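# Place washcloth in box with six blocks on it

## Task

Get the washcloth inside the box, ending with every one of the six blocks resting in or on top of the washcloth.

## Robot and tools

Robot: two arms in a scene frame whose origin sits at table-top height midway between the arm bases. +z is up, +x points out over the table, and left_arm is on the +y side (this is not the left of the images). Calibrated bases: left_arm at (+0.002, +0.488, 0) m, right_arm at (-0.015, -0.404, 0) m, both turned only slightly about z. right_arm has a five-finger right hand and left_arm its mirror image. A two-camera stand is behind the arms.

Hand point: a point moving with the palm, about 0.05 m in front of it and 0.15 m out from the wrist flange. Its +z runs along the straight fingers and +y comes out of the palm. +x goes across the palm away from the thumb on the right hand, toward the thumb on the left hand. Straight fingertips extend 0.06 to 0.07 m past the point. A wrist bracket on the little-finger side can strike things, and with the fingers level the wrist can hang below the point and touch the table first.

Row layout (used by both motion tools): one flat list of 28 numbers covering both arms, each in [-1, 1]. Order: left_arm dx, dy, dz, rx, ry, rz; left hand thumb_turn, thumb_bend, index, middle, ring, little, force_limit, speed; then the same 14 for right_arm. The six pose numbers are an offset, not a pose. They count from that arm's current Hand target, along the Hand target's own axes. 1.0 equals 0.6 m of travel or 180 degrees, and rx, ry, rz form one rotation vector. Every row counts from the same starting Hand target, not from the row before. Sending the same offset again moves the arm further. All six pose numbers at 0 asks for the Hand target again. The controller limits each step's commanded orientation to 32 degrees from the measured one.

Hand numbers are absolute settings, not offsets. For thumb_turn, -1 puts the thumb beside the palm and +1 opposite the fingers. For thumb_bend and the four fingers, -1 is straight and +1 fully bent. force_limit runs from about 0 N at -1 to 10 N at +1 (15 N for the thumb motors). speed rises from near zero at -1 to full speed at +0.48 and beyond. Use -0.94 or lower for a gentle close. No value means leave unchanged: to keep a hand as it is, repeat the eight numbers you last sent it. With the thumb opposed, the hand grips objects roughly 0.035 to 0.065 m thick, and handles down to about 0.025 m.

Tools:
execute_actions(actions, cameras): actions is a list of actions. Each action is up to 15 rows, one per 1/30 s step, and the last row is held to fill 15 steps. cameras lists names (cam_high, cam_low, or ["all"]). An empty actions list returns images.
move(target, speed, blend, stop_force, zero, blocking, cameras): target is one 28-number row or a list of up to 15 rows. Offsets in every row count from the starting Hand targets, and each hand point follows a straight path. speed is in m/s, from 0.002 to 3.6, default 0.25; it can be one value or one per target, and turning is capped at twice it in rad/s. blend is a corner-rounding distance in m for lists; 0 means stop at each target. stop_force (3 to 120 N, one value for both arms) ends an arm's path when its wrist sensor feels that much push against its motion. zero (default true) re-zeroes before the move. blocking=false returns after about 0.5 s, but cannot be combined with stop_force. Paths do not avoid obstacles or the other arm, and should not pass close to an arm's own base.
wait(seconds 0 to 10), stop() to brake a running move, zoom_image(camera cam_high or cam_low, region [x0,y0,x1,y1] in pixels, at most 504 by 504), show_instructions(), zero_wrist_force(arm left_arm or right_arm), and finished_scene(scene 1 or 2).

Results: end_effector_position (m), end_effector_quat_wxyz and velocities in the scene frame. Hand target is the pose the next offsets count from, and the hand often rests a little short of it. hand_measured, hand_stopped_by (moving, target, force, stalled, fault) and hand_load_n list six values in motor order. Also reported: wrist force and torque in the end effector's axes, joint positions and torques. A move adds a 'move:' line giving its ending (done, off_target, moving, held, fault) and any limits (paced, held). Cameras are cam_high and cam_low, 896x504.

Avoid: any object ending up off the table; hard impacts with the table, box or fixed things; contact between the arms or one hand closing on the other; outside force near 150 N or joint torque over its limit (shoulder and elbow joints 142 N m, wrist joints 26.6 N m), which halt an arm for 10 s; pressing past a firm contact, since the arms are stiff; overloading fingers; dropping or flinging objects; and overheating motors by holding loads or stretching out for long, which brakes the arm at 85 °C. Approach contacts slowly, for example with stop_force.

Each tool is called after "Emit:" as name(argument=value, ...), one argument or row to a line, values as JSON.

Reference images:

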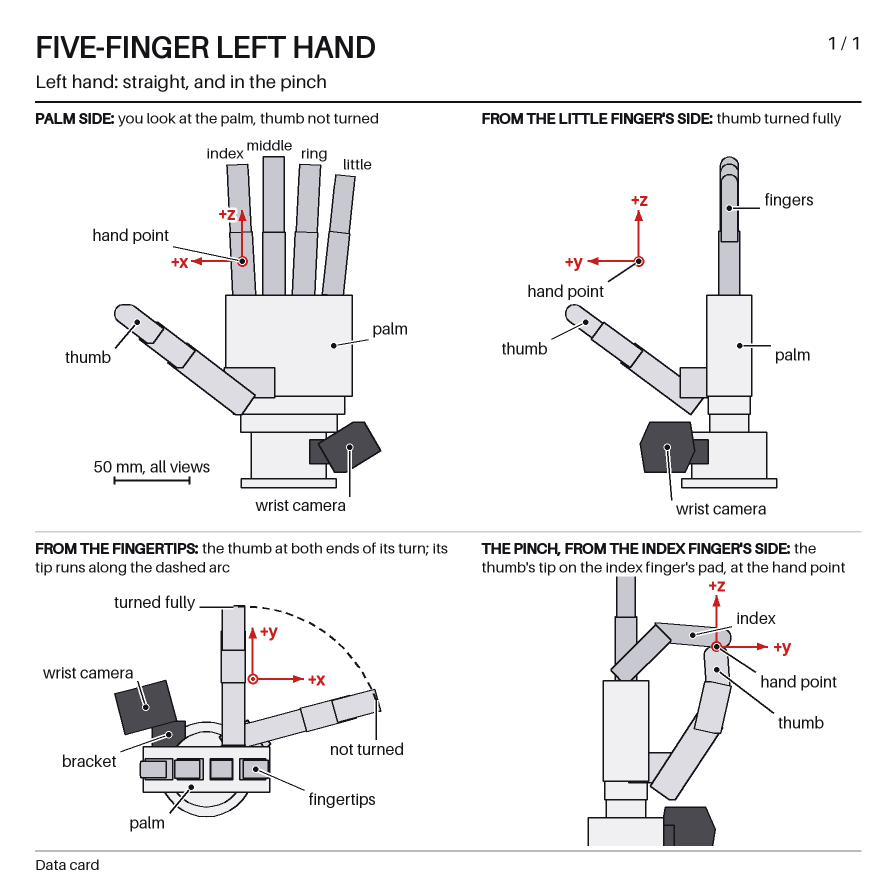

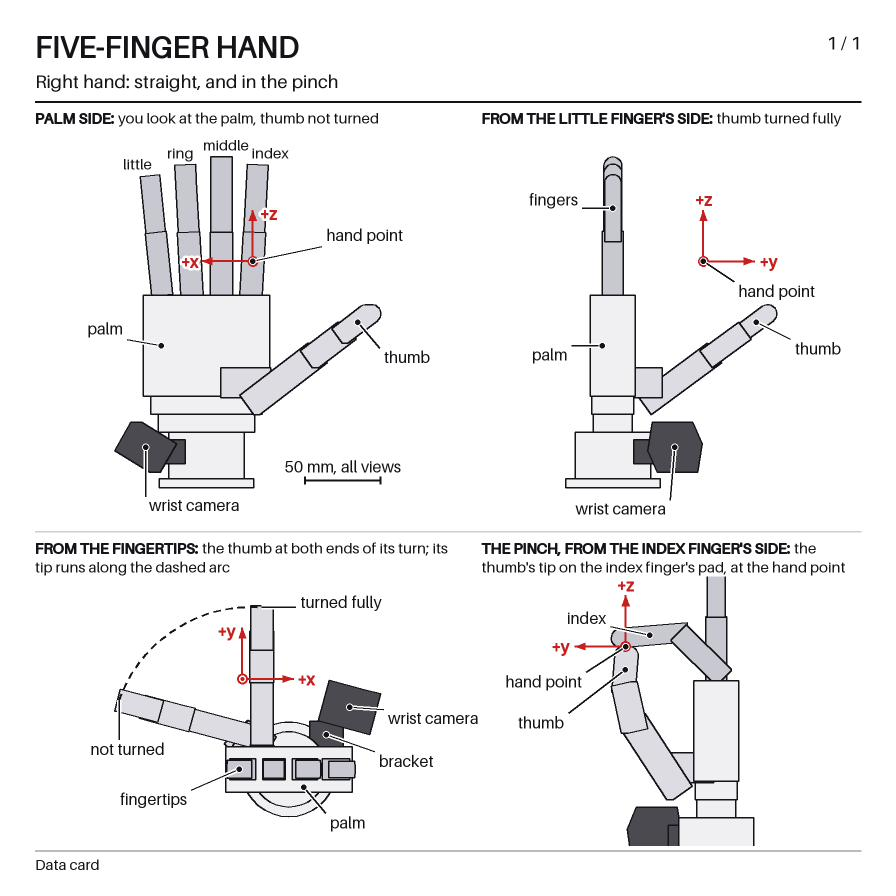

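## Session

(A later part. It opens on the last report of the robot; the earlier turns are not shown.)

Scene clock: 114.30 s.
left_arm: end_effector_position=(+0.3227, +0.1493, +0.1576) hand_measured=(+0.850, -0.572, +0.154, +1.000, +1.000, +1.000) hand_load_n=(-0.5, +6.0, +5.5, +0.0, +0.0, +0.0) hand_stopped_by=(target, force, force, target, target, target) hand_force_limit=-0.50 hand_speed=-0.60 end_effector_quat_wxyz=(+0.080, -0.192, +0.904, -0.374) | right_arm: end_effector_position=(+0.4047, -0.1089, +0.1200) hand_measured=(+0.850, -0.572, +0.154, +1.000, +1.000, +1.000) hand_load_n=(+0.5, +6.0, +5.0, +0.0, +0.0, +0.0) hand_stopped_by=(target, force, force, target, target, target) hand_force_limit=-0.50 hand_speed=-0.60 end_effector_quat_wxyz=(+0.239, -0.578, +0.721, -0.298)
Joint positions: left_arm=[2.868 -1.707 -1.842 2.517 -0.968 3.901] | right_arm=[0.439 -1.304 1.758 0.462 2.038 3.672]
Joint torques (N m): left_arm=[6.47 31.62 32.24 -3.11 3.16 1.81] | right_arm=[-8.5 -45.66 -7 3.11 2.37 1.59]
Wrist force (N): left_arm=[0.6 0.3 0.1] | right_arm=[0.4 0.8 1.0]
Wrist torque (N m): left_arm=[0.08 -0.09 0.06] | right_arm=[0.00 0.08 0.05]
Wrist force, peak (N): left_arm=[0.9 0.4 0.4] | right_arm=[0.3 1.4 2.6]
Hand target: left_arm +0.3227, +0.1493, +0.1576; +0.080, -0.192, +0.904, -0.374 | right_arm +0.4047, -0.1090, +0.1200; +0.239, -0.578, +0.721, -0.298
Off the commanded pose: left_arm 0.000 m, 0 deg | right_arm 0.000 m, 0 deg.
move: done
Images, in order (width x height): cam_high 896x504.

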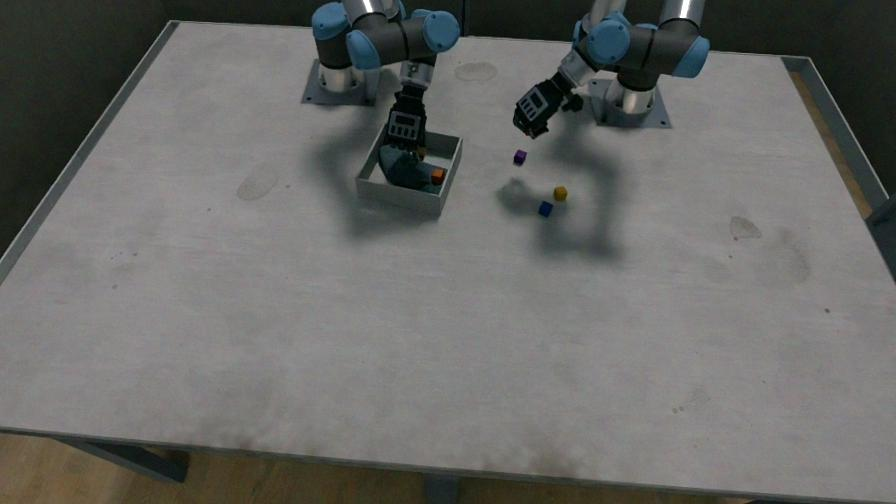

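Emit:
move(
  target=[0,0,0,0,0,0,0.85,-0.2,0.4,1,1,1,-0.5,-0.6,-0.003,0.0979,0.1071,0,0,0,0.85,-0.2,0.4,1,1,1,-0.5,-0.6],
  speed=0.09,
  stop_force=4,
  cameras=["cam_high"],
)

Emit:
zoom_image(
  camera="cam_high",
  region=[350, 90, 480, 220],
)

Scene clock: 120.97 s.
left_arm: end_effector_position=(+0.3227, +0.1493, +0.1576) hand_measured=(+0.850, -0.572, +0.154, +1.000, +1.000, +1.000) hand_load_n=(-0.5, +6.0, +5.5, +0.0, +0.0, +0.0) hand_stopped_by=(target, force, force, target, target, target) hand_force_limit=-0.50 hand_speed=-0.60 end_effector_quat_wxyz=(+0.080, -0.192, +0.904, -0.374) | right_arm: end_effector_position=(+0.4078, -0.1084, +0.0465) hand_measured=(+0.850, -0.572, +0.154, +1.000, +1.000, +1.000) hand_load_n=(+0.5, +6.0, +5.0, +0.0, +0.0, +0.0) hand_stopped_by=(target, force, force, target, target, target) hand_force_limit=-0.50 hand_speed=-0.60 end_effector_quat_wxyz=(+0.239, -0.578, +0.721, -0.298)
Joint positions: left_arm=[2.868 -1.707 -1.842 2.517 -0.968 3.901] | right_arm=[0.437 -1.206 1.841 0.281 2.036 3.67]
Joint torques (N m): left_arm=[6.71 29.26 31.82 -3.04 3.16 1.74] | right_arm=[8.55 -47.79 -22.6 3.12 2.1 1.75]
Wrist force (N): left_arm=[0.4 0.2 0.1] | right_arm=[0.2 0.6 0.9]
Wrist torque (N m): left_arm=[0.07 -0.05 0.05] | right_arm=[-0.01 0.11 0.16]
Wrist force, peak (N): left_arm=[1.0 0.3 0.2] | right_arm=[-1.0 -4.8 -3.6]
Hand target: left_arm +0.3227, +0.1493, +0.1576; +0.080, -0.192, +0.904, -0.374 | right_arm +0.4078, -0.1084, +0.0465; +0.239, -0.578, +0.721, -0.298 (not the last commanded pose)
Off the commanded pose: left_arm 0.000 m, 0 deg | right_arm 0.014 m, 0 deg.
move: contact (right_arm)
Images, in order (width x height): cam_high 896x504.

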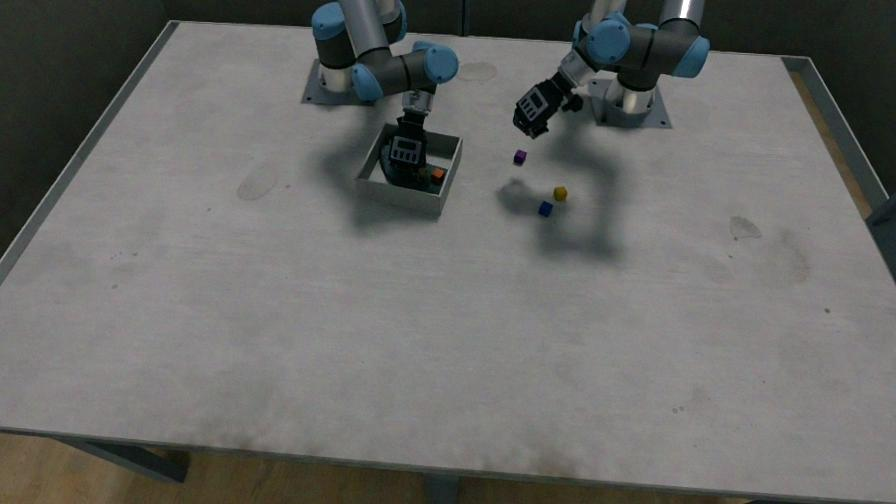

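Scaled by 3.877 from the camera's 896x504 image, which has a finer 1280x720 frame.

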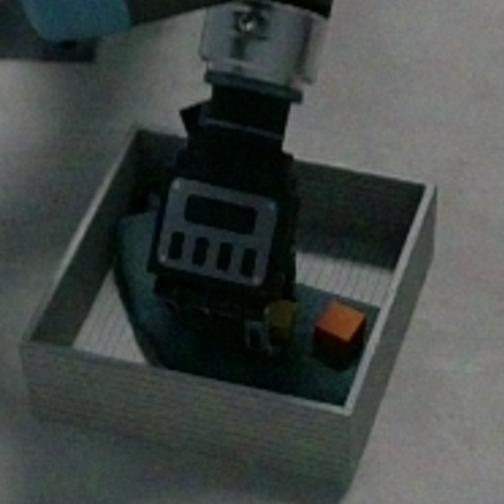

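Emit:
move(
  target=[
    [0,0,0,0,0,0,0.85,-0.2,0.4,1,1,1,-0.5,-0.6,0,0,0,0,0,0,0.85,-0.9,-0.05,1,1,1,-0.5,-0.3],
    [0,0,0,0,0,0,0.85,-0.2,0.4,1,1,1,-0.5,-0.6,0,-0.1414,-0.1414,0,0,0,0.85,-0.9,-0.05,1,1,1,-0.5,-0.3],
    [0.0935,-0.3197,0.3847,0,-0.2102,-0.2102,0.85,-0.2,0.4,1,1,1,-0.5,-0.6,0.4997,-0.317,-0.1073,0,0,0,0.85,-0.9,-0.05,1,1,1,-0.5,-0.3],
  ],
  speed=[0.1,0.2,0.4],
  blend=[0,0.03,0],
  cameras=["cam_high"],
)

Emit:
zoom_image(
  camera="cam_high",
  region=[350, 90, 480, 220],
)

Emit:
zoom_image(
  camera="cam_high",
  region=[505, 140, 575, 220],
)

Scene clock: 125.47 s.
left_arm: end_effector_position=(+0.3928, -0.1466, +0.1301) hand_measured=(+0.850, -0.572, +0.154, +1.000, +1.000, +1.000) hand_load_n=(-0.5, +6.0, +5.5, +0.0, +0.0, +0.0) hand_stopped_by=(target, force, force, target, target, target) hand_force_limit=-0.50 hand_speed=-0.60 end_effector_quat_wxyz=(+0.240, -0.578, +0.721, -0.299) | right_arm: end_effector_position=(+0.4297, -0.4204, +0.2264) hand_measured=(+0.850, -0.900, -0.050, +1.000, +1.000, +1.000) hand_load_n=(+0.0, +0.0, +0.0, +0.0, +0.5, +0.0) hand_stopped_by=(target, target, target, target, target, target) hand_force_limit=-0.50 hand_speed=-0.30 end_effector_quat_wxyz=(+0.239, -0.578, +0.721, -0.298)
Joint positions: left_arm=[2.165 -2.386 -0.868 2.334 -2.048 2.599] | right_arm=[-0.537 -1.655 1.837 0.626 1.372 2.937]
Joint torques (N m): left_arm=[-6.44 39.51 33.79 -2.73 -2.63 -2.1] | right_arm=[-8.8 -3.99 -26.31 2.66 -1.5 -1.76]
Wrist force (N): left_arm=[0.8 0.1 0.4] | right_arm=[0.8 0.2 1.4]
Wrist torque (N m): left_arm=[0.03 -0.11 0.15] | right_arm=[-0.14 0.02 0.14]
Wrist force, peak (N): left_arm=[1.6 0.3 0.6] | right_arm=[1.8 -0.1 1.5]
Hand target: left_arm +0.3928, -0.1466, +0.1301; +0.240, -0.578, +0.721, -0.299 | right_arm +0.4297, -0.4204, +0.2264; +0.239, -0.578, +0.721, -0.298
Off the commanded pose: left_arm 0.000 m, 0 deg | right_arm 0.000 m, 0 deg.
move: done
Images, in order (width x height): cam_high 896x504.

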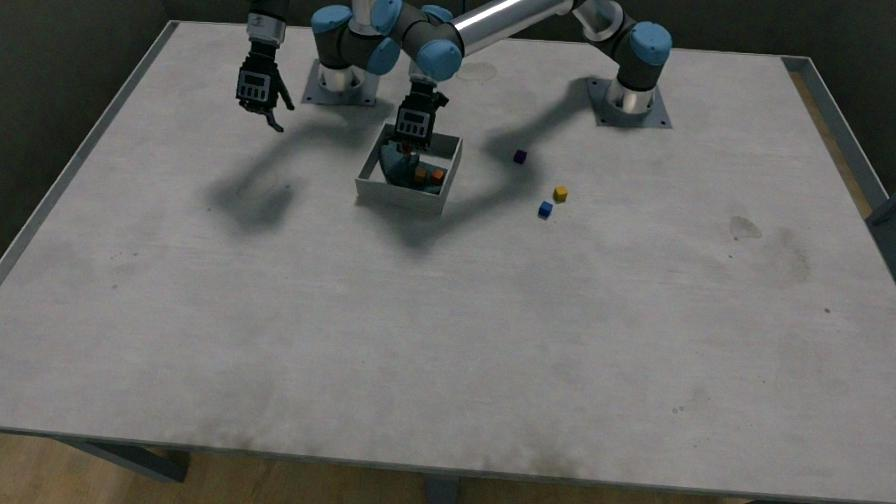

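Scaled by 3.877 from the camera's 896x504 image, which has a finer 1280x720 frame.

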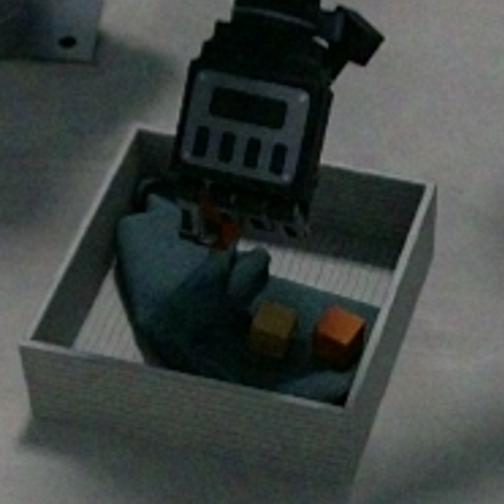

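Scaled by 6.300 from the camera's 896x504 image, which has a finer 1280x720 frame.

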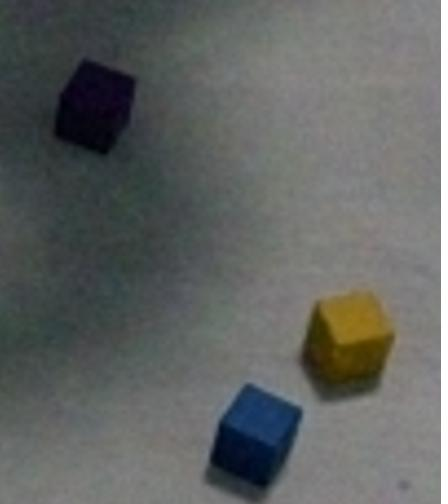

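Emit:
move(
  target=[0.0135,0.114,0.1147,0,0,0,0.85,-0.2,0.4,1,1,1,-0.5,-0.6,0,0,0,0,0,0,0.85,-0.9,-0.05,1,1,1,-0.5,-0.3],
  speed=0.09,
  stop_force=4,
  cameras=["cam_high"],
)

Emit:
zoom_image(
  camera="cam_high",
  region=[350, 90, 480, 220],
)

Scene clock: 130.43 s.
left_arm: end_effector_position=(+0.3916, -0.1526, +0.0547) hand_measured=(+0.850, -0.572, +0.154, +1.000, +1.000, +1.000) hand_load_n=(-1.5, +6.0, +5.0, +0.0, +0.0, +0.0) hand_stopped_by=(target, force, force, target, target, target) hand_force_limit=-0.50 hand_speed=-0.60 end_effector_quat_wxyz=(+0.240, -0.578, +0.721, -0.298) | right_arm: end_effector_position=(+0.4297, -0.4204, +0.2264) hand_measured=(+0.850, -0.900, -0.050, +1.000, +1.000, +1.000) hand_load_n=(+0.0, +0.0, +0.0, +0.0, +0.0, +0.0) hand_stopped_by=(target, target, target, target, target, target) hand_force_limit=-0.50 hand_speed=-0.30 end_effector_quat_wxyz=(+0.239, -0.578, +0.721, -0.298)
Joint positions: left_arm=[2.158 -2.444 -0.959 2.48 -2.053 2.592] | right_arm=[-0.537 -1.655 1.837 0.626 1.372 2.937]
Joint torques (N m): left_arm=[6.91 60.27 33.5 -2.77 2.01 1.84] | right_arm=[-8.56 -4.34 -26.55 2.82 -1.62 -1.72]
Wrist force (N): left_arm=[0.6 -0.4 -0.1] | right_arm=[0.6 0.1 1.4]
Wrist torque (N m): left_arm=[0.02 -0.10 0.14] | right_arm=[-0.16 0.05 0.13]
Wrist force, peak (N): left_arm=[0.3 -2.3 -3.0] | right_arm=[0.9 0.6 1.5]
Hand target: left_arm +0.3916, -0.1526, +0.0547; +0.240, -0.578, +0.721, -0.298 (not the last commanded pose) | right_arm +0.4297, -0.4204, +0.2264; +0.239, -0.578, +0.721, -0.298
Off the commanded pose: left_arm 0.022 m, 0 deg | right_arm 0.000 m, 0 deg.
move: contact (left_arm)
Images, in order (width x height): cam_high 896x504.

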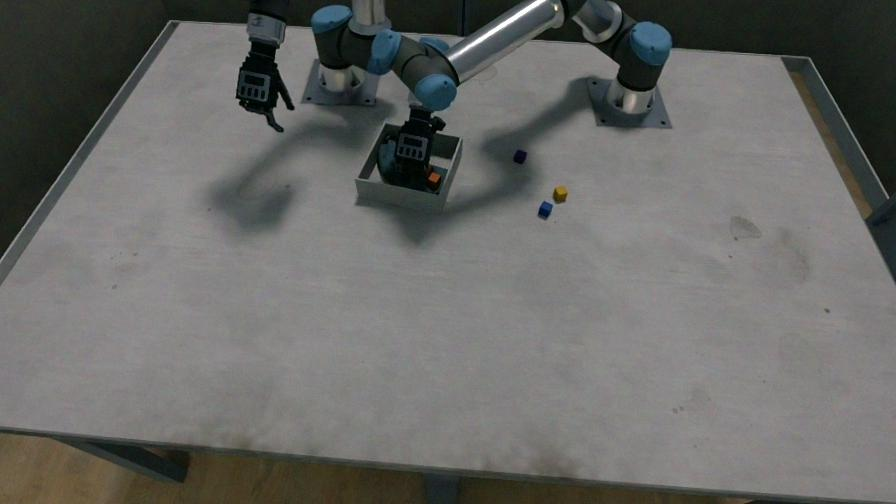

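Scaled by 3.877 from the camera's 896x504 image, which has a finer 1280x720 frame.

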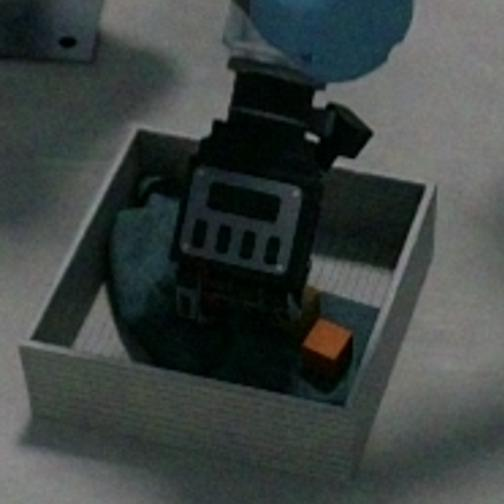

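Emit:
move(
  target=[0,-0.06,-0.06,0,0,0,0.85,-0.2,0.4,1,1,1,-0.5,-0.6,0,0,0,0,0,0,0.85,-0.9,-0.05,1,1,1,-0.5,-0.3],
  speed=0.15,
  cameras=["cam_high"],
)

Emit:
zoom_image(
  camera="cam_high",
  region=[370, 120, 470, 220],
)

Scene clock: 131.90 s.
left_arm: end_effector_position=(+0.3916, -0.1526, +0.1055) hand_measured=(+0.850, -0.572, +0.154, +1.000, +1.000, +1.000) hand_load_n=(-1.5, +6.0, +5.0, +0.0, +0.0, +0.0) hand_stopped_by=(target, force, force, target, target, target) hand_force_limit=-0.50 hand_speed=-0.60 end_effector_quat_wxyz=(+0.240, -0.578, +0.721, -0.298) | right_arm: end_effector_position=(+0.4297, -0.4204, +0.2264) hand_measured=(+0.850, -0.900, -0.050, +1.000, +1.000, +1.000) hand_load_n=(+0.0, +0.0, +0.0, +0.0, +0.0, +0.0) hand_stopped_by=(target, target, target, target, target, target) hand_force_limit=-0.50 hand_speed=-0.30 end_effector_quat_wxyz=(+0.239, -0.578, +0.721, -0.298)
Joint positions: left_arm=[2.158 -2.413 -0.884 2.373 -2.052 2.592] | right_arm=[-0.537 -1.655 1.837 0.626 1.372 2.937]
Joint torques (N m): left_arm=[-1.29 58.98 33.81 -2.81 -2.07 -2.01] | right_arm=[-8.55 -4.42 -25.9 2.79 -1.46 -1.73]
Wrist force (N): left_arm=[0.5 0.3 -0.1] | right_arm=[0.6 0.4 1.2]
Wrist torque (N m): left_arm=[0.10 -0.06 0.10] | right_arm=[-0.11 0.04 0.15]
Wrist force, peak (N): left_arm=[1.0 -0.2 -0.3] | right_arm=[0.8 0.4 1.7]
Hand target: left_arm +0.3915, -0.1526, +0.1056; +0.240, -0.578, +0.721, -0.298 | right_arm +0.4297, -0.4204, +0.2264; +0.239, -0.578, +0.721, -0.298
Off the commanded pose: left_arm 0.000 m, 0 deg | right_arm 0.000 m, 0 deg.
move: done
Images, in order (width x height): cam_high 896x504.

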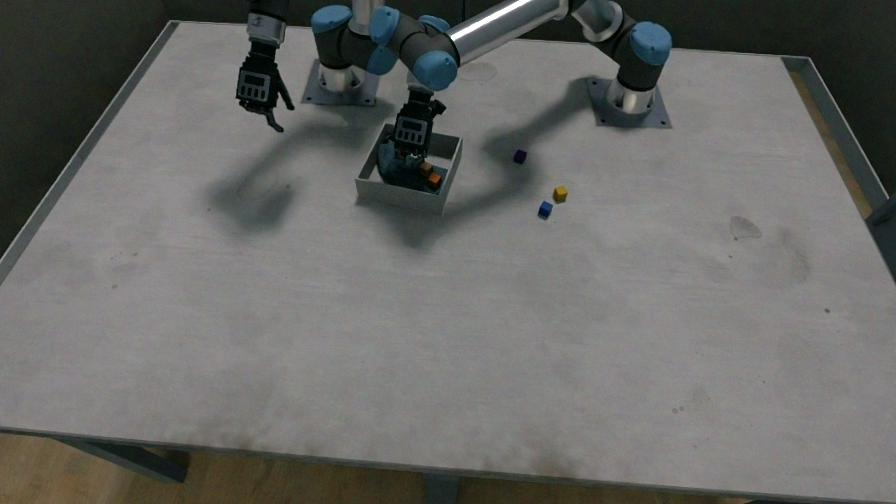

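Scaled by 5.040 from the camera's 896x504 image, which has a finer 1280x720 frame.

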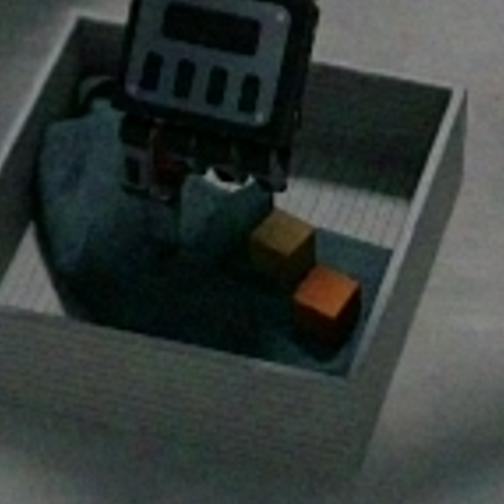

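Emit:
move(
  target=[0,0.0648,0.0885,0,0,0,0.85,-0.2,0.4,1,1,1,-0.5,-0.6,0,0,0,0,0,0,0.85,-0.9,-0.05,1,1,1,-0.5,-0.3],
  speed=0.09,
  stop_force=4.5,
  cameras=["cam_high"],
)

Emit:
zoom_image(
  camera="cam_high",
  region=[370, 120, 470, 220],
)

Scene clock: 136.90 s.
left_arm: end_effector_position=(+0.4003, -0.1544, +0.0467) hand_measured=(+0.850, -0.572, +0.154, +1.000, +1.000, +1.000) hand_load_n=(-2.0, +6.0, +3.5, +0.0, +0.0, +0.0) hand_stopped_by=(target, force, force, target, target, target) hand_force_limit=-0.50 hand_speed=-0.60 end_effector_quat_wxyz=(+0.240, -0.578, +0.721, -0.298) | right_arm: end_effector_position=(+0.4297, -0.4204, +0.2264) hand_measured=(+0.850, -0.900, -0.050, +1.000, +1.000, +1.000) hand_load_n=(+0.0, +0.0, +0.0, +0.0, +0.0, +0.0) hand_stopped_by=(target, target, target, target, target, target) hand_force_limit=-0.50 hand_speed=-0.30 end_effector_quat_wxyz=(+0.239, -0.578, +0.721, -0.298)
Joint positions: left_arm=[2.167 -2.464 -0.941 2.486 -2.047 2.601] | right_arm=[-0.537 -1.655 1.837 0.626 1.372 2.937]
Joint torques (N m): left_arm=[-6.71 59.79 33.2 -2.71 -2.25 -2.03] | right_arm=[-8.81 -4.22 -25.69 2.73 -1.57 -1.78]
Wrist force (N): left_arm=[-0.3 -1.3 -1.7] | right_arm=[0.7 0.2 1.4]
Wrist torque (N m): left_arm=[0.05 -0.07 0.08] | right_arm=[-0.15 0.04 0.14]
Wrist force, peak (N): left_arm=[-0.9 -3.1 -3.8] | right_arm=[1.1 0.2 1.6]
Hand target: left_arm +0.4003, -0.1544, +0.0467; +0.240, -0.578, +0.721, -0.298 (not the last commanded pose) | right_arm +0.4297, -0.4204, +0.2264; +0.239, -0.578, +0.721, -0.298
Off the commanded pose: left_arm 0.006 m, 0 deg | right_arm 0.000 m, 0 deg.
move: contact (left_arm)
Images, in order (width x height): cam_high 896x504.

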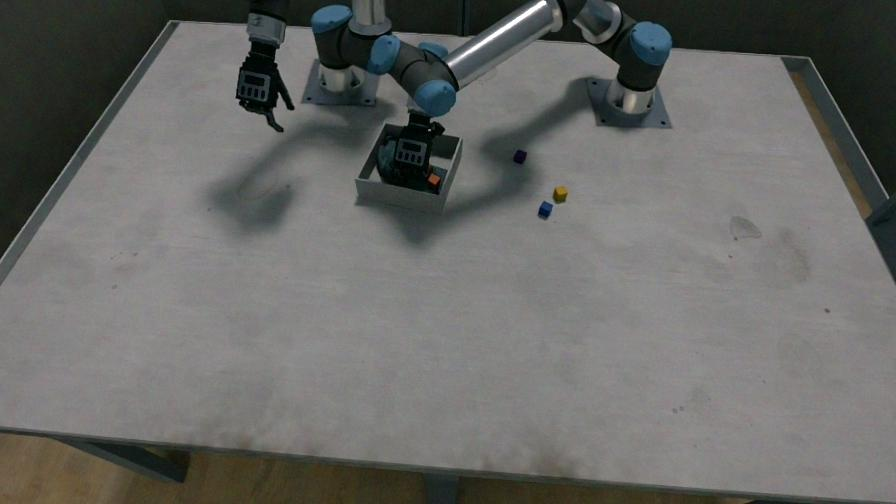

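Scaled by 5.040 from the camera's 896x504 image, which has a finer 1280x720 frame.

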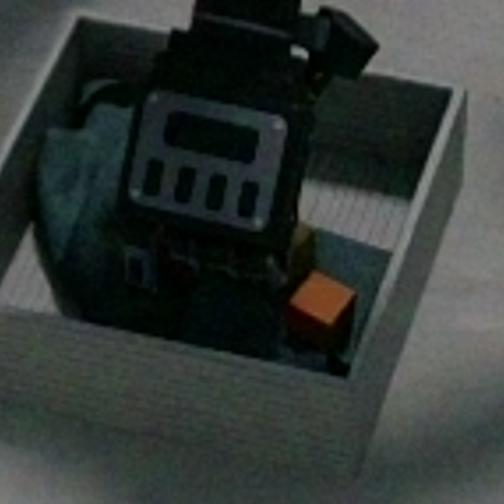

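Emit:
move(
  target=[
    [0,0,0,0,0,0,0.85,-0.9,-0.1,1,1,1,-0.5,-0.3,0,0,0,0,0,0,0.85,-1,-0.1,1,1,1,-0.5,-0.3],
    [0,-0.1178,-0.1178,0,0,0,0.85,-0.9,-0.1,1,1,1,-0.5,-0.3,0,0,0,0,0,0,0.85,-1,-0.1,1,1,1,-0.5,-0.3],
    [-0.4535,0.1078,-0.2805,0,0.0491,0.0491,0.85,-0.9,-0.1,1,1,1,-0.5,-0.3,-0.3697,0.0053,-0.0373,0,-0.0786,-0.0786,0.85,-1,-0.1,1,1,1,-0.5,-0.3],
  ],
  speed=[0.1,0.2,0.4],
  blend=[0,0.03,0],
  cameras=["cam_high"],
)

Emit:
zoom_image(
  camera="cam_high",
  region=[370, 120, 470, 220],
)

Emit:
zoom_image(
  camera="cam_high",
  region=[500, 110, 580, 220],
)

Scene clock: 142.10 s.
left_arm: end_effector_position=(+0.2984, +0.1469, +0.1201) hand_measured=(+0.850, -0.900, -0.100, +1.000, +1.000, +1.000) hand_load_n=(+0.0, +0.0, +0.0, +0.0, +0.5, +0.0) hand_stopped_by=(target, target, target, target, target, target) hand_force_limit=-0.50 hand_speed=-0.30 end_effector_quat_wxyz=(+0.206, -0.496, +0.779, -0.323) | right_arm: end_effector_position=(+0.4604, -0.2000, +0.2400) hand_measured=(+0.850, -1.000, -0.100, +1.000, +1.000, +1.000) hand_load_n=(+0.0, +0.0, +0.0, +0.0, +0.0, +0.0) hand_stopped_by=(target, target, target, target, target, target) hand_force_limit=-0.50 hand_speed=-0.30 end_effector_quat_wxyz=(-0.287, +0.694, -0.610, +0.252)
Joint positions: left_arm=[2.585 -1.593 -2.018 2.824 -1.62 3.093] | right_arm=[0.031 -1.479 1.622 0.646 1.524 3.096]
Joint torques (N m): left_arm=[7.43 28.71 4.82 1.41 2.48 1.74] | right_arm=[9.4 -12.87 -26.61 2.72 1.75 1.58]
Wrist force (N): left_arm=[0.7 0.3 0.1] | right_arm=[0.7 0.4 1.4]
Wrist torque (N m): left_arm=[0.08 -0.13 0.04] | right_arm=[-0.12 0.05 0.02]
Wrist force, peak (N): left_arm=[0.5 -1.3 -2.1] | right_arm=[1.6 0.4 1.5]
Hand target: left_arm +0.2984, +0.1469, +0.1201; +0.206, -0.496, +0.779, -0.323 | right_arm +0.4604, -0.2000, +0.2400; -0.287, +0.694, -0.610, +0.252
Off the commanded pose: left_arm 0.000 m, 0 deg | right_arm 0.000 m, 0 deg.
move: done
Images, in order (width x height): cam_high 896x504.

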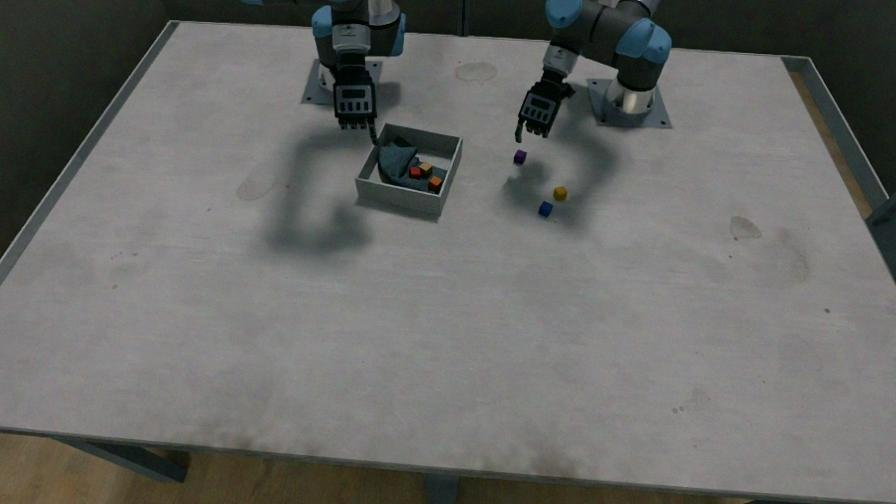

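Scaled by 5.040 from the camera's 896x504 image, which has a finer 1280x720 frame.

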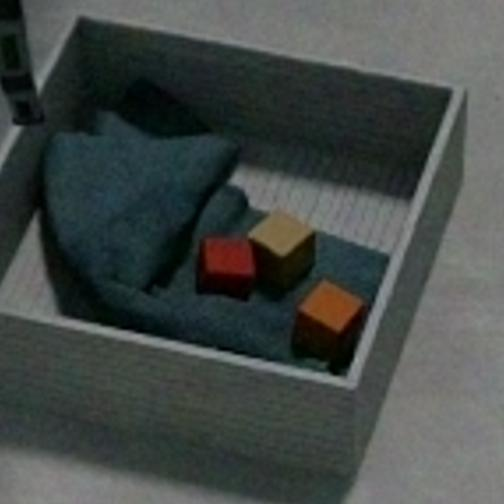

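Scaled by 4.582 from the camera's 896x504 image, which has a finer 1280x720 frame.

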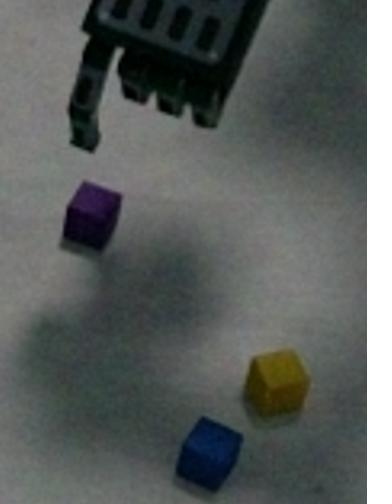

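Emit:
move(
  target=[0,0.1091,0.1091,0,0,0,0.85,-1,-0.1,1,1,1,-0.5,-0.3,-0.6993,0.0967,0.2333,0,-0.2102,-0.2102,0.85,-1,-0.1,1,1,1,-0.5,-0.3],
  speed=0.35,
  cameras=["cam_high"],
)

Emit:
zoom_image(
  camera="cam_high",
  region=[500, 120, 580, 230],
)

Scene clock: 146.10 s.
left_arm: end_effector_position=(+0.2984, +0.1469, +0.0275) hand_measured=(+0.850, -1.000, -0.100, +1.000, +1.000, +1.000) hand_load_n=(+0.0, +0.0, +0.0, +0.0, +0.0, +0.5) hand_stopped_by=(target, target, target, target, target, target) hand_force_limit=-0.50 hand_speed=-0.30 end_effector_quat_wxyz=(+0.206, -0.496, +0.779, -0.323) | right_arm: end_effector_position=(+0.4633, +0.2236, +0.1000) hand_measured=(+0.850, -1.000, -0.100, +1.000, +1.000, +1.000) hand_load_n=(+0.0, +0.0, +0.0, +0.0, +0.0, +0.0) hand_stopped_by=(target, target, target, target, target, target) hand_force_limit=-0.50 hand_speed=-0.30 end_effector_quat_wxyz=(-0.370, +0.894, -0.232, +0.095)
Joint positions: left_arm=[2.585 -1.735 -2.146 3.094 -1.62 3.093] | right_arm=[0.608 -0.671 0.773 0.73 1.275 2.835]
Joint torques (N m): left_arm=[-6.71 10.86 0.96 1.43 -1.05 -1.71] | right_arm=[8.14 -45.48 -26.11 3 -1.55 -1.8]
Wrist force (N): left_arm=[0.2 0.1 0.2] | right_arm=[0.2 0.3 1.2]
Wrist torque (N m): left_arm=[0.06 -0.06 0.01] | right_arm=[-0.11 0.06 0.08]
Wrist force, peak (N): left_arm=[0.8 0.5 0.0] | right_arm=[1.9 0.3 1.3]
Hand target: left_arm +0.2984, +0.1469, +0.0275; +0.206, -0.496, +0.779, -0.323 | right_arm +0.4634, +0.2236, +0.1000; -0.370, +0.894, -0.232, +0.095
Off the commanded pose: left_arm 0.000 m, 0 deg | right_arm 0.000 m, 0 deg.
move: done
Images, in order (width x height): cam_high 896x504.

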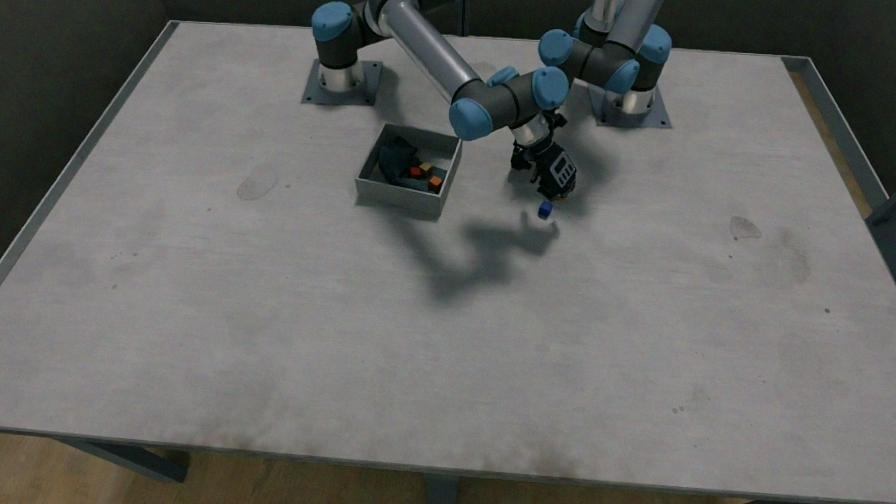

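Scaled by 4.582 from the camera's 896x504 image, which has a finer 1280x720 frame.

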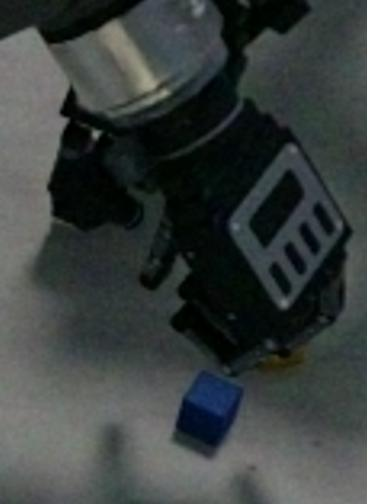

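Emit:
move(
  target=[0,0,0,0,0,0,0.85,-0.7,-0.1,1,1,1,-0.5,-0.3,0,0.0854,0.0854,0,0,0,0.85,-1,-0.1,1,1,1,-0.5,-0.3],
  speed=0.12,
)

Emit:
move(
  target=[0,0,0,0,0,0,0.85,-0.2,0.4,1,1,1,-0.5,-0.6,0,0,0,0,0,0,0.85,-0.7,-0.1,1,1,1,-0.5,-0.3],
  speed=0.1,
)

Emit:
move(
  target=[
    [0,-0.04,-0.04,0,0,0,0.85,-0.2,0.4,1,1,1,-0.5,-0.6,0,0,0,0,0,0,0.85,-0.2,0.4,1,1,1,-0.5,-0.6],
    [0,-0.1532,-0.1532,0,0,0,0.85,-0.2,0.4,1,1,1,-0.5,-0.6,0,-0.1414,-0.1414,0,0,0,0.85,-0.2,0.4,1,1,1,-0.5,-0.6],
  ],
  speed=0.2,
  cameras=["cam_high"],
)

Emit:
zoom_image(
  camera="cam_high",
  region=[490, 90, 590, 220],
)

Scene clock: 148.23 s.
left_arm: end_effector_position=(+0.2984, +0.1469, +0.0275) hand_measured=(+0.850, -0.700, -0.100, +1.000, +1.000, +1.000) hand_load_n=(+0.0, +0.0, +0.5, +0.0, +0.0, +0.0) hand_stopped_by=(target, target, target, target, target, target) hand_force_limit=-0.50 hand_speed=-0.30 end_effector_quat_wxyz=(+0.206, -0.496, +0.779, -0.323) | right_arm: end_effector_position=(+0.4632, +0.2236, +0.0276) hand_measured=(+0.850, -1.000, -0.100, +1.000, +1.000, +1.000) hand_load_n=(+0.0, +0.0, +0.0, +0.0, +0.0, +0.0) hand_stopped_by=(target, target, target, target, target, target) hand_force_limit=-0.50 hand_speed=-0.30 end_effector_quat_wxyz=(-0.370, +0.894, -0.232, +0.095)
Joint positions: left_arm=[2.585 -1.735 -2.146 3.094 -1.62 3.093] | right_arm=[0.608 -0.63 0.884 0.578 1.275 2.835]
Joint torques (N m): left_arm=[-5.84 11.36 2.42 1.02 -1.35 -1.67] | right_arm=[8.65 -47.12 -9.09 -1.38 1.13 1.66]
Wrist force (N): left_arm=[0.3 -0.2 0.0] | right_arm=[0.4 0.4 1.5]
Wrist torque (N m): left_arm=[0.02 -0.09 0.02] | right_arm=[-0.14 0.03 0.08]
Wrist force, peak (N): left_arm=[0.6 -0.2 0.3] | right_arm=[0.4 0.6 1.8]
Hand target: left_arm +0.2984, +0.1469, +0.0275; +0.206, -0.496, +0.779, -0.323 | right_arm +0.4632, +0.2236, +0.0276; -0.370, +0.894, -0.232, +0.095
Off the commanded pose: left_arm 0.000 m, 0 deg | right_arm 0.000 m, 0 deg.
move: done

Scene clock: 148.80 s.
left_arm: end_effector_position=(+0.2984, +0.1469, +0.0275) hand_measured=(+0.850, -0.572, +0.154, +1.000, +1.000, +1.000) hand_load_n=(-1.5, +6.5, +6.0, +0.0, +0.0, +0.0) hand_stopped_by=(target, force, force, target, target, target) hand_force_limit=-0.50 hand_speed=-0.60 end_effector_quat_wxyz=(+0.206, -0.496, +0.779, -0.323) | right_arm: end_effector_position=(+0.4632, +0.2236, +0.0276) hand_measured=(+0.850, -0.700, -0.100, +1.000, +1.000, +1.000) hand_load_n=(+0.0, +0.0, +0.0, +0.0, +0.0, +0.0) hand_stopped_by=(target, target, target, target, target, target) hand_force_limit=-0.50 hand_speed=-0.30 end_effector_quat_wxyz=(-0.370, +0.894, -0.232, +0.095)
Joint positions: left_arm=[2.585 -1.735 -2.146 3.094 -1.62 3.093] | right_arm=[0.608 -0.63 0.885 0.578 1.275 2.835]
Joint torques (N m): left_arm=[-5.46 11.64 3.26 0.78 -1.33 -1.66] | right_arm=[8.97 -46.81 -10.1 -1 1.15 1.75]
Wrist force (N): left_arm=[0.4 0.3 0.0] | right_arm=[0.4 0.2 1.3]
Wrist torque (N m): left_arm=[0.08 -0.09 0.01] | right_arm=[-0.16 0.03 0.07]
Wrist force, peak (N): left_arm=[0.2 0.2 0.6] | right_arm=[0.5 0.3 1.5]
Hand target: left_arm +0.2984, +0.1469, +0.0275; +0.206, -0.496, +0.779, -0.323 | right_arm +0.4632, +0.2236, +0.0276; -0.370, +0.894, -0.232, +0.095
Off the commanded pose: left_arm 0.000 m, 0 deg | right_arm 0.000 m, 0 deg.
move: done

Scene clock: 151.00 s.
left_arm: end_effector_position=(+0.2984, +0.1469, +0.1575) hand_measured=(+0.850, -0.572, +0.154, +1.000, +1.000, +1.000) hand_load_n=(-1.5, +6.5, +6.0, +0.0, +0.0, +0.0) hand_stopped_by=(target, force, force, target, target, target) hand_force_limit=-0.50 hand_speed=-0.60 end_effector_quat_wxyz=(+0.206, -0.496, +0.779, -0.323) | right_arm: end_effector_position=(+0.4634, +0.2236, +0.1475) hand_measured=(+0.850, -0.572, +0.154, +1.000, +1.000, +1.000) hand_load_n=(+0.5, +6.0, +5.0, +0.0, +0.0, +0.0) hand_stopped_by=(target, force, force, target, target, target) hand_force_limit=-0.50 hand_speed=-0.60 end_effector_quat_wxyz=(-0.370, +0.894, -0.232, +0.095)
Joint positions: left_arm=[2.585 -1.554 -1.953 2.72 -1.62 3.093] | right_arm=[0.608 -0.678 0.666 0.845 1.275 2.834]
Joint torques (N m): left_arm=[7 27.26 33.77 -2.46 1.66 1.81] | right_arm=[-9.04 -45.55 -26.36 3.01 -0.45 -1.84]
Wrist force (N): left_arm=[0.5 0.1 0.1] | right_arm=[0.2 0.3 1.2]
Wrist torque (N m): left_arm=[0.04 -0.11 0.07] | right_arm=[-0.11 0.06 0.08]
Wrist force, peak (N): left_arm=[0.3 1.0 1.1] | right_arm=[0.4 1.6 2.4]
Hand target: left_arm +0.2984, +0.1469, +0.1575; +0.206, -0.496, +0.779, -0.323 | right_arm +0.4634, +0.2236, +0.1475; -0.370, +0.894, -0.232, +0.095
Off the commanded pose: left_arm 0.000 m, 0 deg | right_arm 0.000 m, 0 deg.
move: done
Images, in order (width x height): cam_high 896x504.

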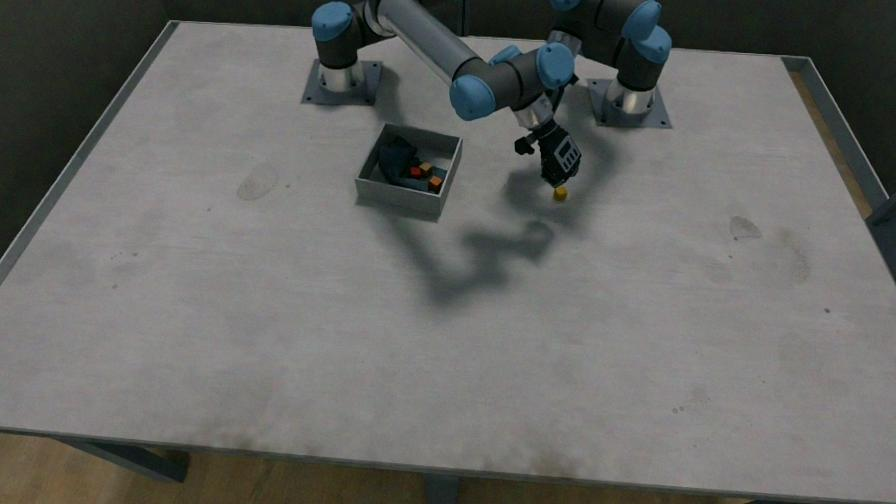

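Scaled by 3.877 from the camera's 896x504 image, which has a finer 1280x720 frame.

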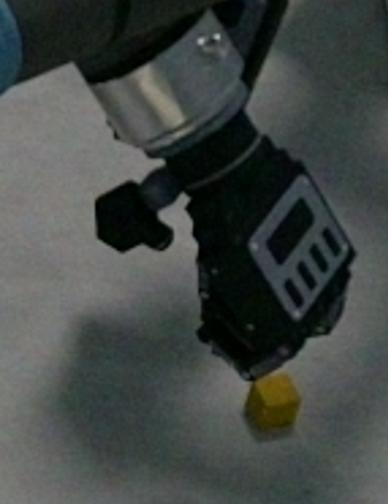

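Emit:
move(
  target=[0,0,0,0,0,0,0.85,-0.2,0.4,1,1,1,-0.5,-0.6,0.1062,0.3728,-0.3082,0,0.2887,0.2887,0.85,-0.2,0.4,-1,-1,-1,-0.5,-0.1],
  speed=0.4,
  cameras=["cam_high"],
)

Emit:
zoom_image(
  camera="cam_high",
  region=[370, 100, 470, 200],
)

Scene clock: 156.43 s.
left_arm: end_effector_position=(+0.2984, +0.1469, +0.1575) hand_measured=(+0.850, -0.572, +0.154, +1.000, +1.000, +1.000) hand_load_n=(-2.0, +6.5, +6.0, +0.0, +0.0, +0.5) hand_stopped_by=(target, force, force, target, target, target) hand_force_limit=-0.50 hand_speed=-0.60 end_effector_quat_wxyz=(+0.206, -0.496, +0.779, -0.323) | right_arm: end_effector_position=(+0.3788, -0.0599, +0.1203) hand_measured=(+0.850, -0.572, +0.154, -1.000, -1.000, -1.000) hand_load_n=(-1.0, +4.5, +3.5, +0.0, +0.0, +0.0) hand_stopped_by=(target, force, force, target, target, target) hand_force_limit=-0.50 hand_speed=-0.10 end_effector_quat_wxyz=(+0.239, -0.578, +0.721, -0.298)
Joint positions: left_arm=[2.585 -1.554 -1.953 2.72 -1.62 3.093] | right_arm=[0.579 -1.244 1.691 0.533 2.119 3.802]
Joint torques (N m): left_arm=[7.26 26.42 33.3 -2.3 1.87 1.75] | right_arm=[-8.57 -46.41 -7.59 3.35 2.48 1.77]
Wrist force (N): left_arm=[0.2 0.0 0.4] | right_arm=[0.6 0.3 1.4]
Wrist torque (N m): left_arm=[0.01 -0.05 0.06] | right_arm=[-0.11 0.05 0.01]
Wrist force, peak (N): left_arm=[0.6 0.6 0.4] | right_arm=[1.2 0.7 1.2]
Hand target: left_arm +0.2984, +0.1469, +0.1575; +0.206, -0.496, +0.779, -0.323 | right_arm +0.3787, -0.0599, +0.1203; +0.239, -0.578, +0.721, -0.298
Off the commanded pose: left_arm 0.000 m, 0 deg | right_arm 0.000 m, 0 deg.
move: done
Images, in order (width x height): cam_high 896x504.

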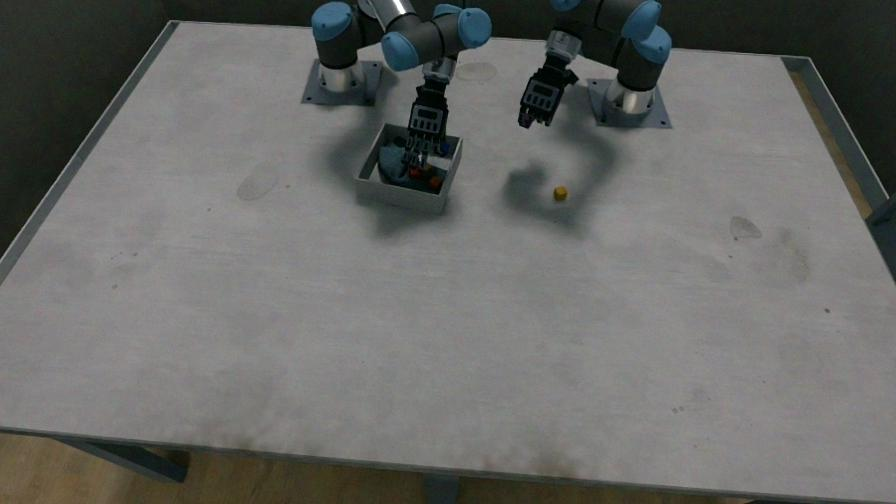

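Scaled by 5.040 from the camera's 896x504 image, which has a finer 1280x720 frame.

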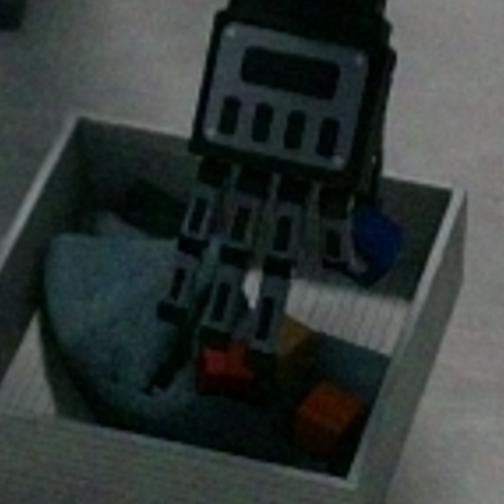

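Emit:
move(
  target=[0,0,0,0,0,0,0.85,-0.2,0.4,1,1,1,-0.5,-0.6,0.0162,0.1,0.1003,0,0,0,0.85,-0.2,0.4,-1,-1,-1,-0.5,-0.1],
  speed=0.09,
  stop_force=4,
  cameras=["cam_high"],
)

Emit:
zoom_image(
  camera="cam_high",
  region=[370, 100, 470, 200],
)

Scene clock: 159.37 s.
left_arm: end_effector_position=(+0.2984, +0.1469, +0.1575) hand_measured=(+0.850, -0.572, +0.154, +1.000, +1.000, +1.000) hand_load_n=(-1.5, +6.5, +6.0, +0.0, +0.0, +0.0) hand_stopped_by=(target, force, force, target, target, target) hand_force_limit=-0.50 hand_speed=-0.60 end_effector_quat_wxyz=(+0.206, -0.496, +0.779, -0.323) | right_arm: end_effector_position=(+0.3765, -0.0685, +0.0452) hand_measured=(+0.850, -0.572, +0.154, -1.000, -1.000, -1.000) hand_load_n=(-0.5, +5.0, +4.0, +0.0, +0.0, +0.0) hand_stopped_by=(target, force, force, target, target, target) hand_force_limit=-0.50 hand_speed=-0.10 end_effector_quat_wxyz=(+0.238, -0.578, +0.721, -0.298)
Joint positions: left_arm=[2.585 -1.554 -1.953 2.72 -1.62 3.093] | right_arm=[0.565 -1.171 1.806 0.338 2.111 3.788]
Joint torques (N m): left_arm=[6.59 25.8 33.44 -2.26 1.77 1.74] | right_arm=[9.01 -49.16 -22.43 3.3 2.47 1.79]
Wrist force (N): left_arm=[0.4 0.1 0.1] | right_arm=[0.8 0.2 1.2]
Wrist torque (N m): left_arm=[0.04 -0.08 0.06] | right_arm=[-0.11 0.02 0.06]
Wrist force, peak (N): left_arm=[0.7 0.1 0.4] | right_arm=[1.4 -3.0 -3.4]
Hand target: left_arm +0.2984, +0.1469, +0.1575; +0.206, -0.496, +0.779, -0.323 | right_arm +0.3765, -0.0685, +0.0452; +0.238, -0.578, +0.721, -0.298 (not the last commanded pose)
Off the commanded pose: left_arm 0.000 m, 0 deg | right_arm 0.010 m, 0 deg.
move: contact (right_arm)
Images, in order (width x height): cam_high 896x504.

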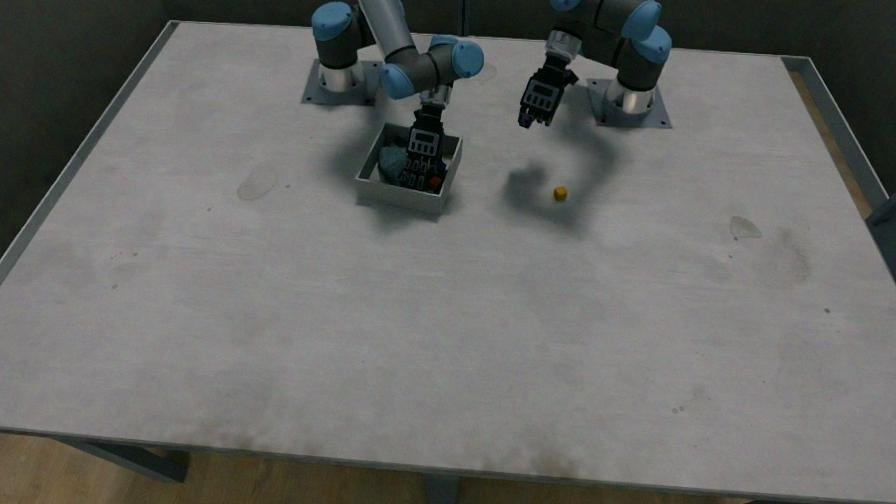

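Scaled by 5.040 from the camera's 896x504 image, which has a finer 1280x720 frame.

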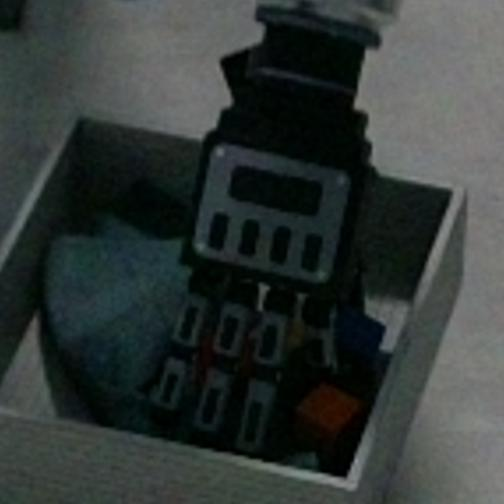

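Emit:
move(
  target=[
    [0,0,0,0,0,0,0.85,-0.2,0.4,1,1,1,-0.5,-0.6,0,0,0,0,0,0,0.85,-0.9,0.05,-1,-1,-1,-0.5,-0.3],
    [0,0,0,0,0,0,0.85,-0.2,0.4,1,1,1,-0.5,-0.6,0,-0.1414,-0.1414,0,0,0,0.85,-0.9,0.05,-1,-1,-1,-0.5,-0.3],
    [0.4032,-0.2195,0.3078,0,-0.0491,-0.0491,0.85,-0.2,0.4,1,1,1,-0.5,-0.6,0.5527,-0.3572,-0.0548,0,0,0,0.85,-0.9,0.05,-1,-1,-1,-0.5,-0.3],
  ],
  speed=[0.1,0.2,0.4],
  blend=[0,0.03,0],
  cameras=["cam_high"],
)

Emit:
zoom_image(
  camera="cam_high",
  region=[370, 110, 470, 210],
)

Scene clock: 164.67 s.
left_arm: end_effector_position=(+0.3989, -0.1669, +0.1199) hand_measured=(+0.850, -0.572, +0.154, +1.000, +1.000, +1.000) hand_load_n=(-1.5, +6.5, +5.5, +0.0, +0.0, +0.0) hand_stopped_by=(target, force, force, target, target, target) hand_force_limit=-0.50 hand_speed=-0.60 end_effector_quat_wxyz=(+0.240, -0.578, +0.721, -0.298) | right_arm: end_effector_position=(+0.4300, -0.4200, +0.2200) hand_measured=(+0.850, -0.900, +0.050, -1.000, -1.000, -1.000) hand_load_n=(+0.0, +0.0, +0.0, +0.0, +0.0, +0.0) hand_stopped_by=(target, target, target, target, target, target) hand_force_limit=-0.50 hand_speed=-0.30 end_effector_quat_wxyz=(+0.238, -0.578, +0.721, -0.298)
Joint positions: left_arm=[2.154 -2.46 -0.76 2.295 -2.055 2.588] | right_arm=[-0.534 -1.651 1.85 0.609 1.374 2.938]
Joint torques (N m): left_arm=[-6.47 41.58 35.7 -2.73 -2.65 -2.14] | right_arm=[-9.09 -4.15 -26.15 2.74 -1.45 -1.8]
Wrist force (N): left_arm=[0.8 0.3 0.1] | right_arm=[0.8 0.4 1.2]
Wrist torque (N m): left_arm=[0.07 -0.10 0.14] | right_arm=[-0.13 0.02 0.15]
Wrist force, peak (N): left_arm=[1.6 0.5 1.2] | right_arm=[1.8 -0.5 1.9]
Hand target: left_arm +0.3989, -0.1669, +0.1199; +0.240, -0.578, +0.721, -0.298 | right_arm +0.4300, -0.4200, +0.2200; +0.238, -0.578, +0.721, -0.298
Off the commanded pose: left_arm 0.000 m, 0 deg | right_arm 0.000 m, 0 deg.
move: done
Images, in order (width x height): cam_high 896x504.

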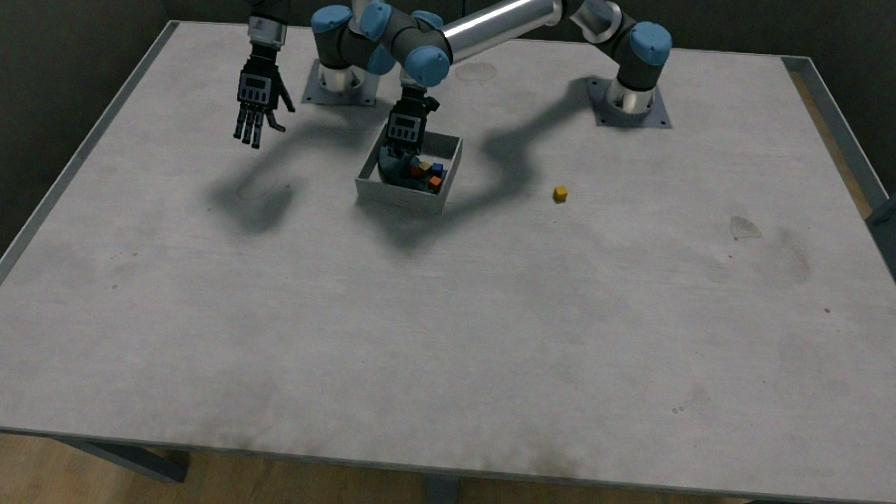

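Scaled by 5.040 from the camera's 896x504 image, which has a finer 1280x720 frame.

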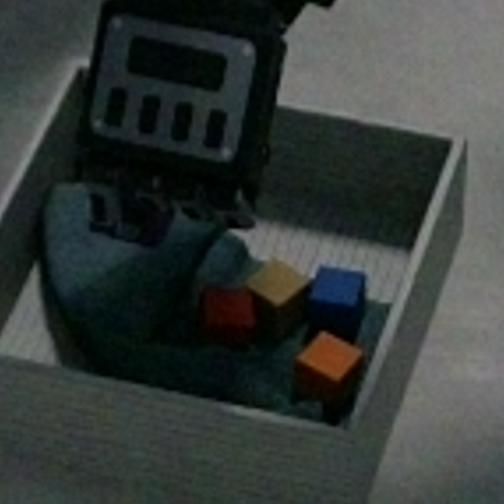

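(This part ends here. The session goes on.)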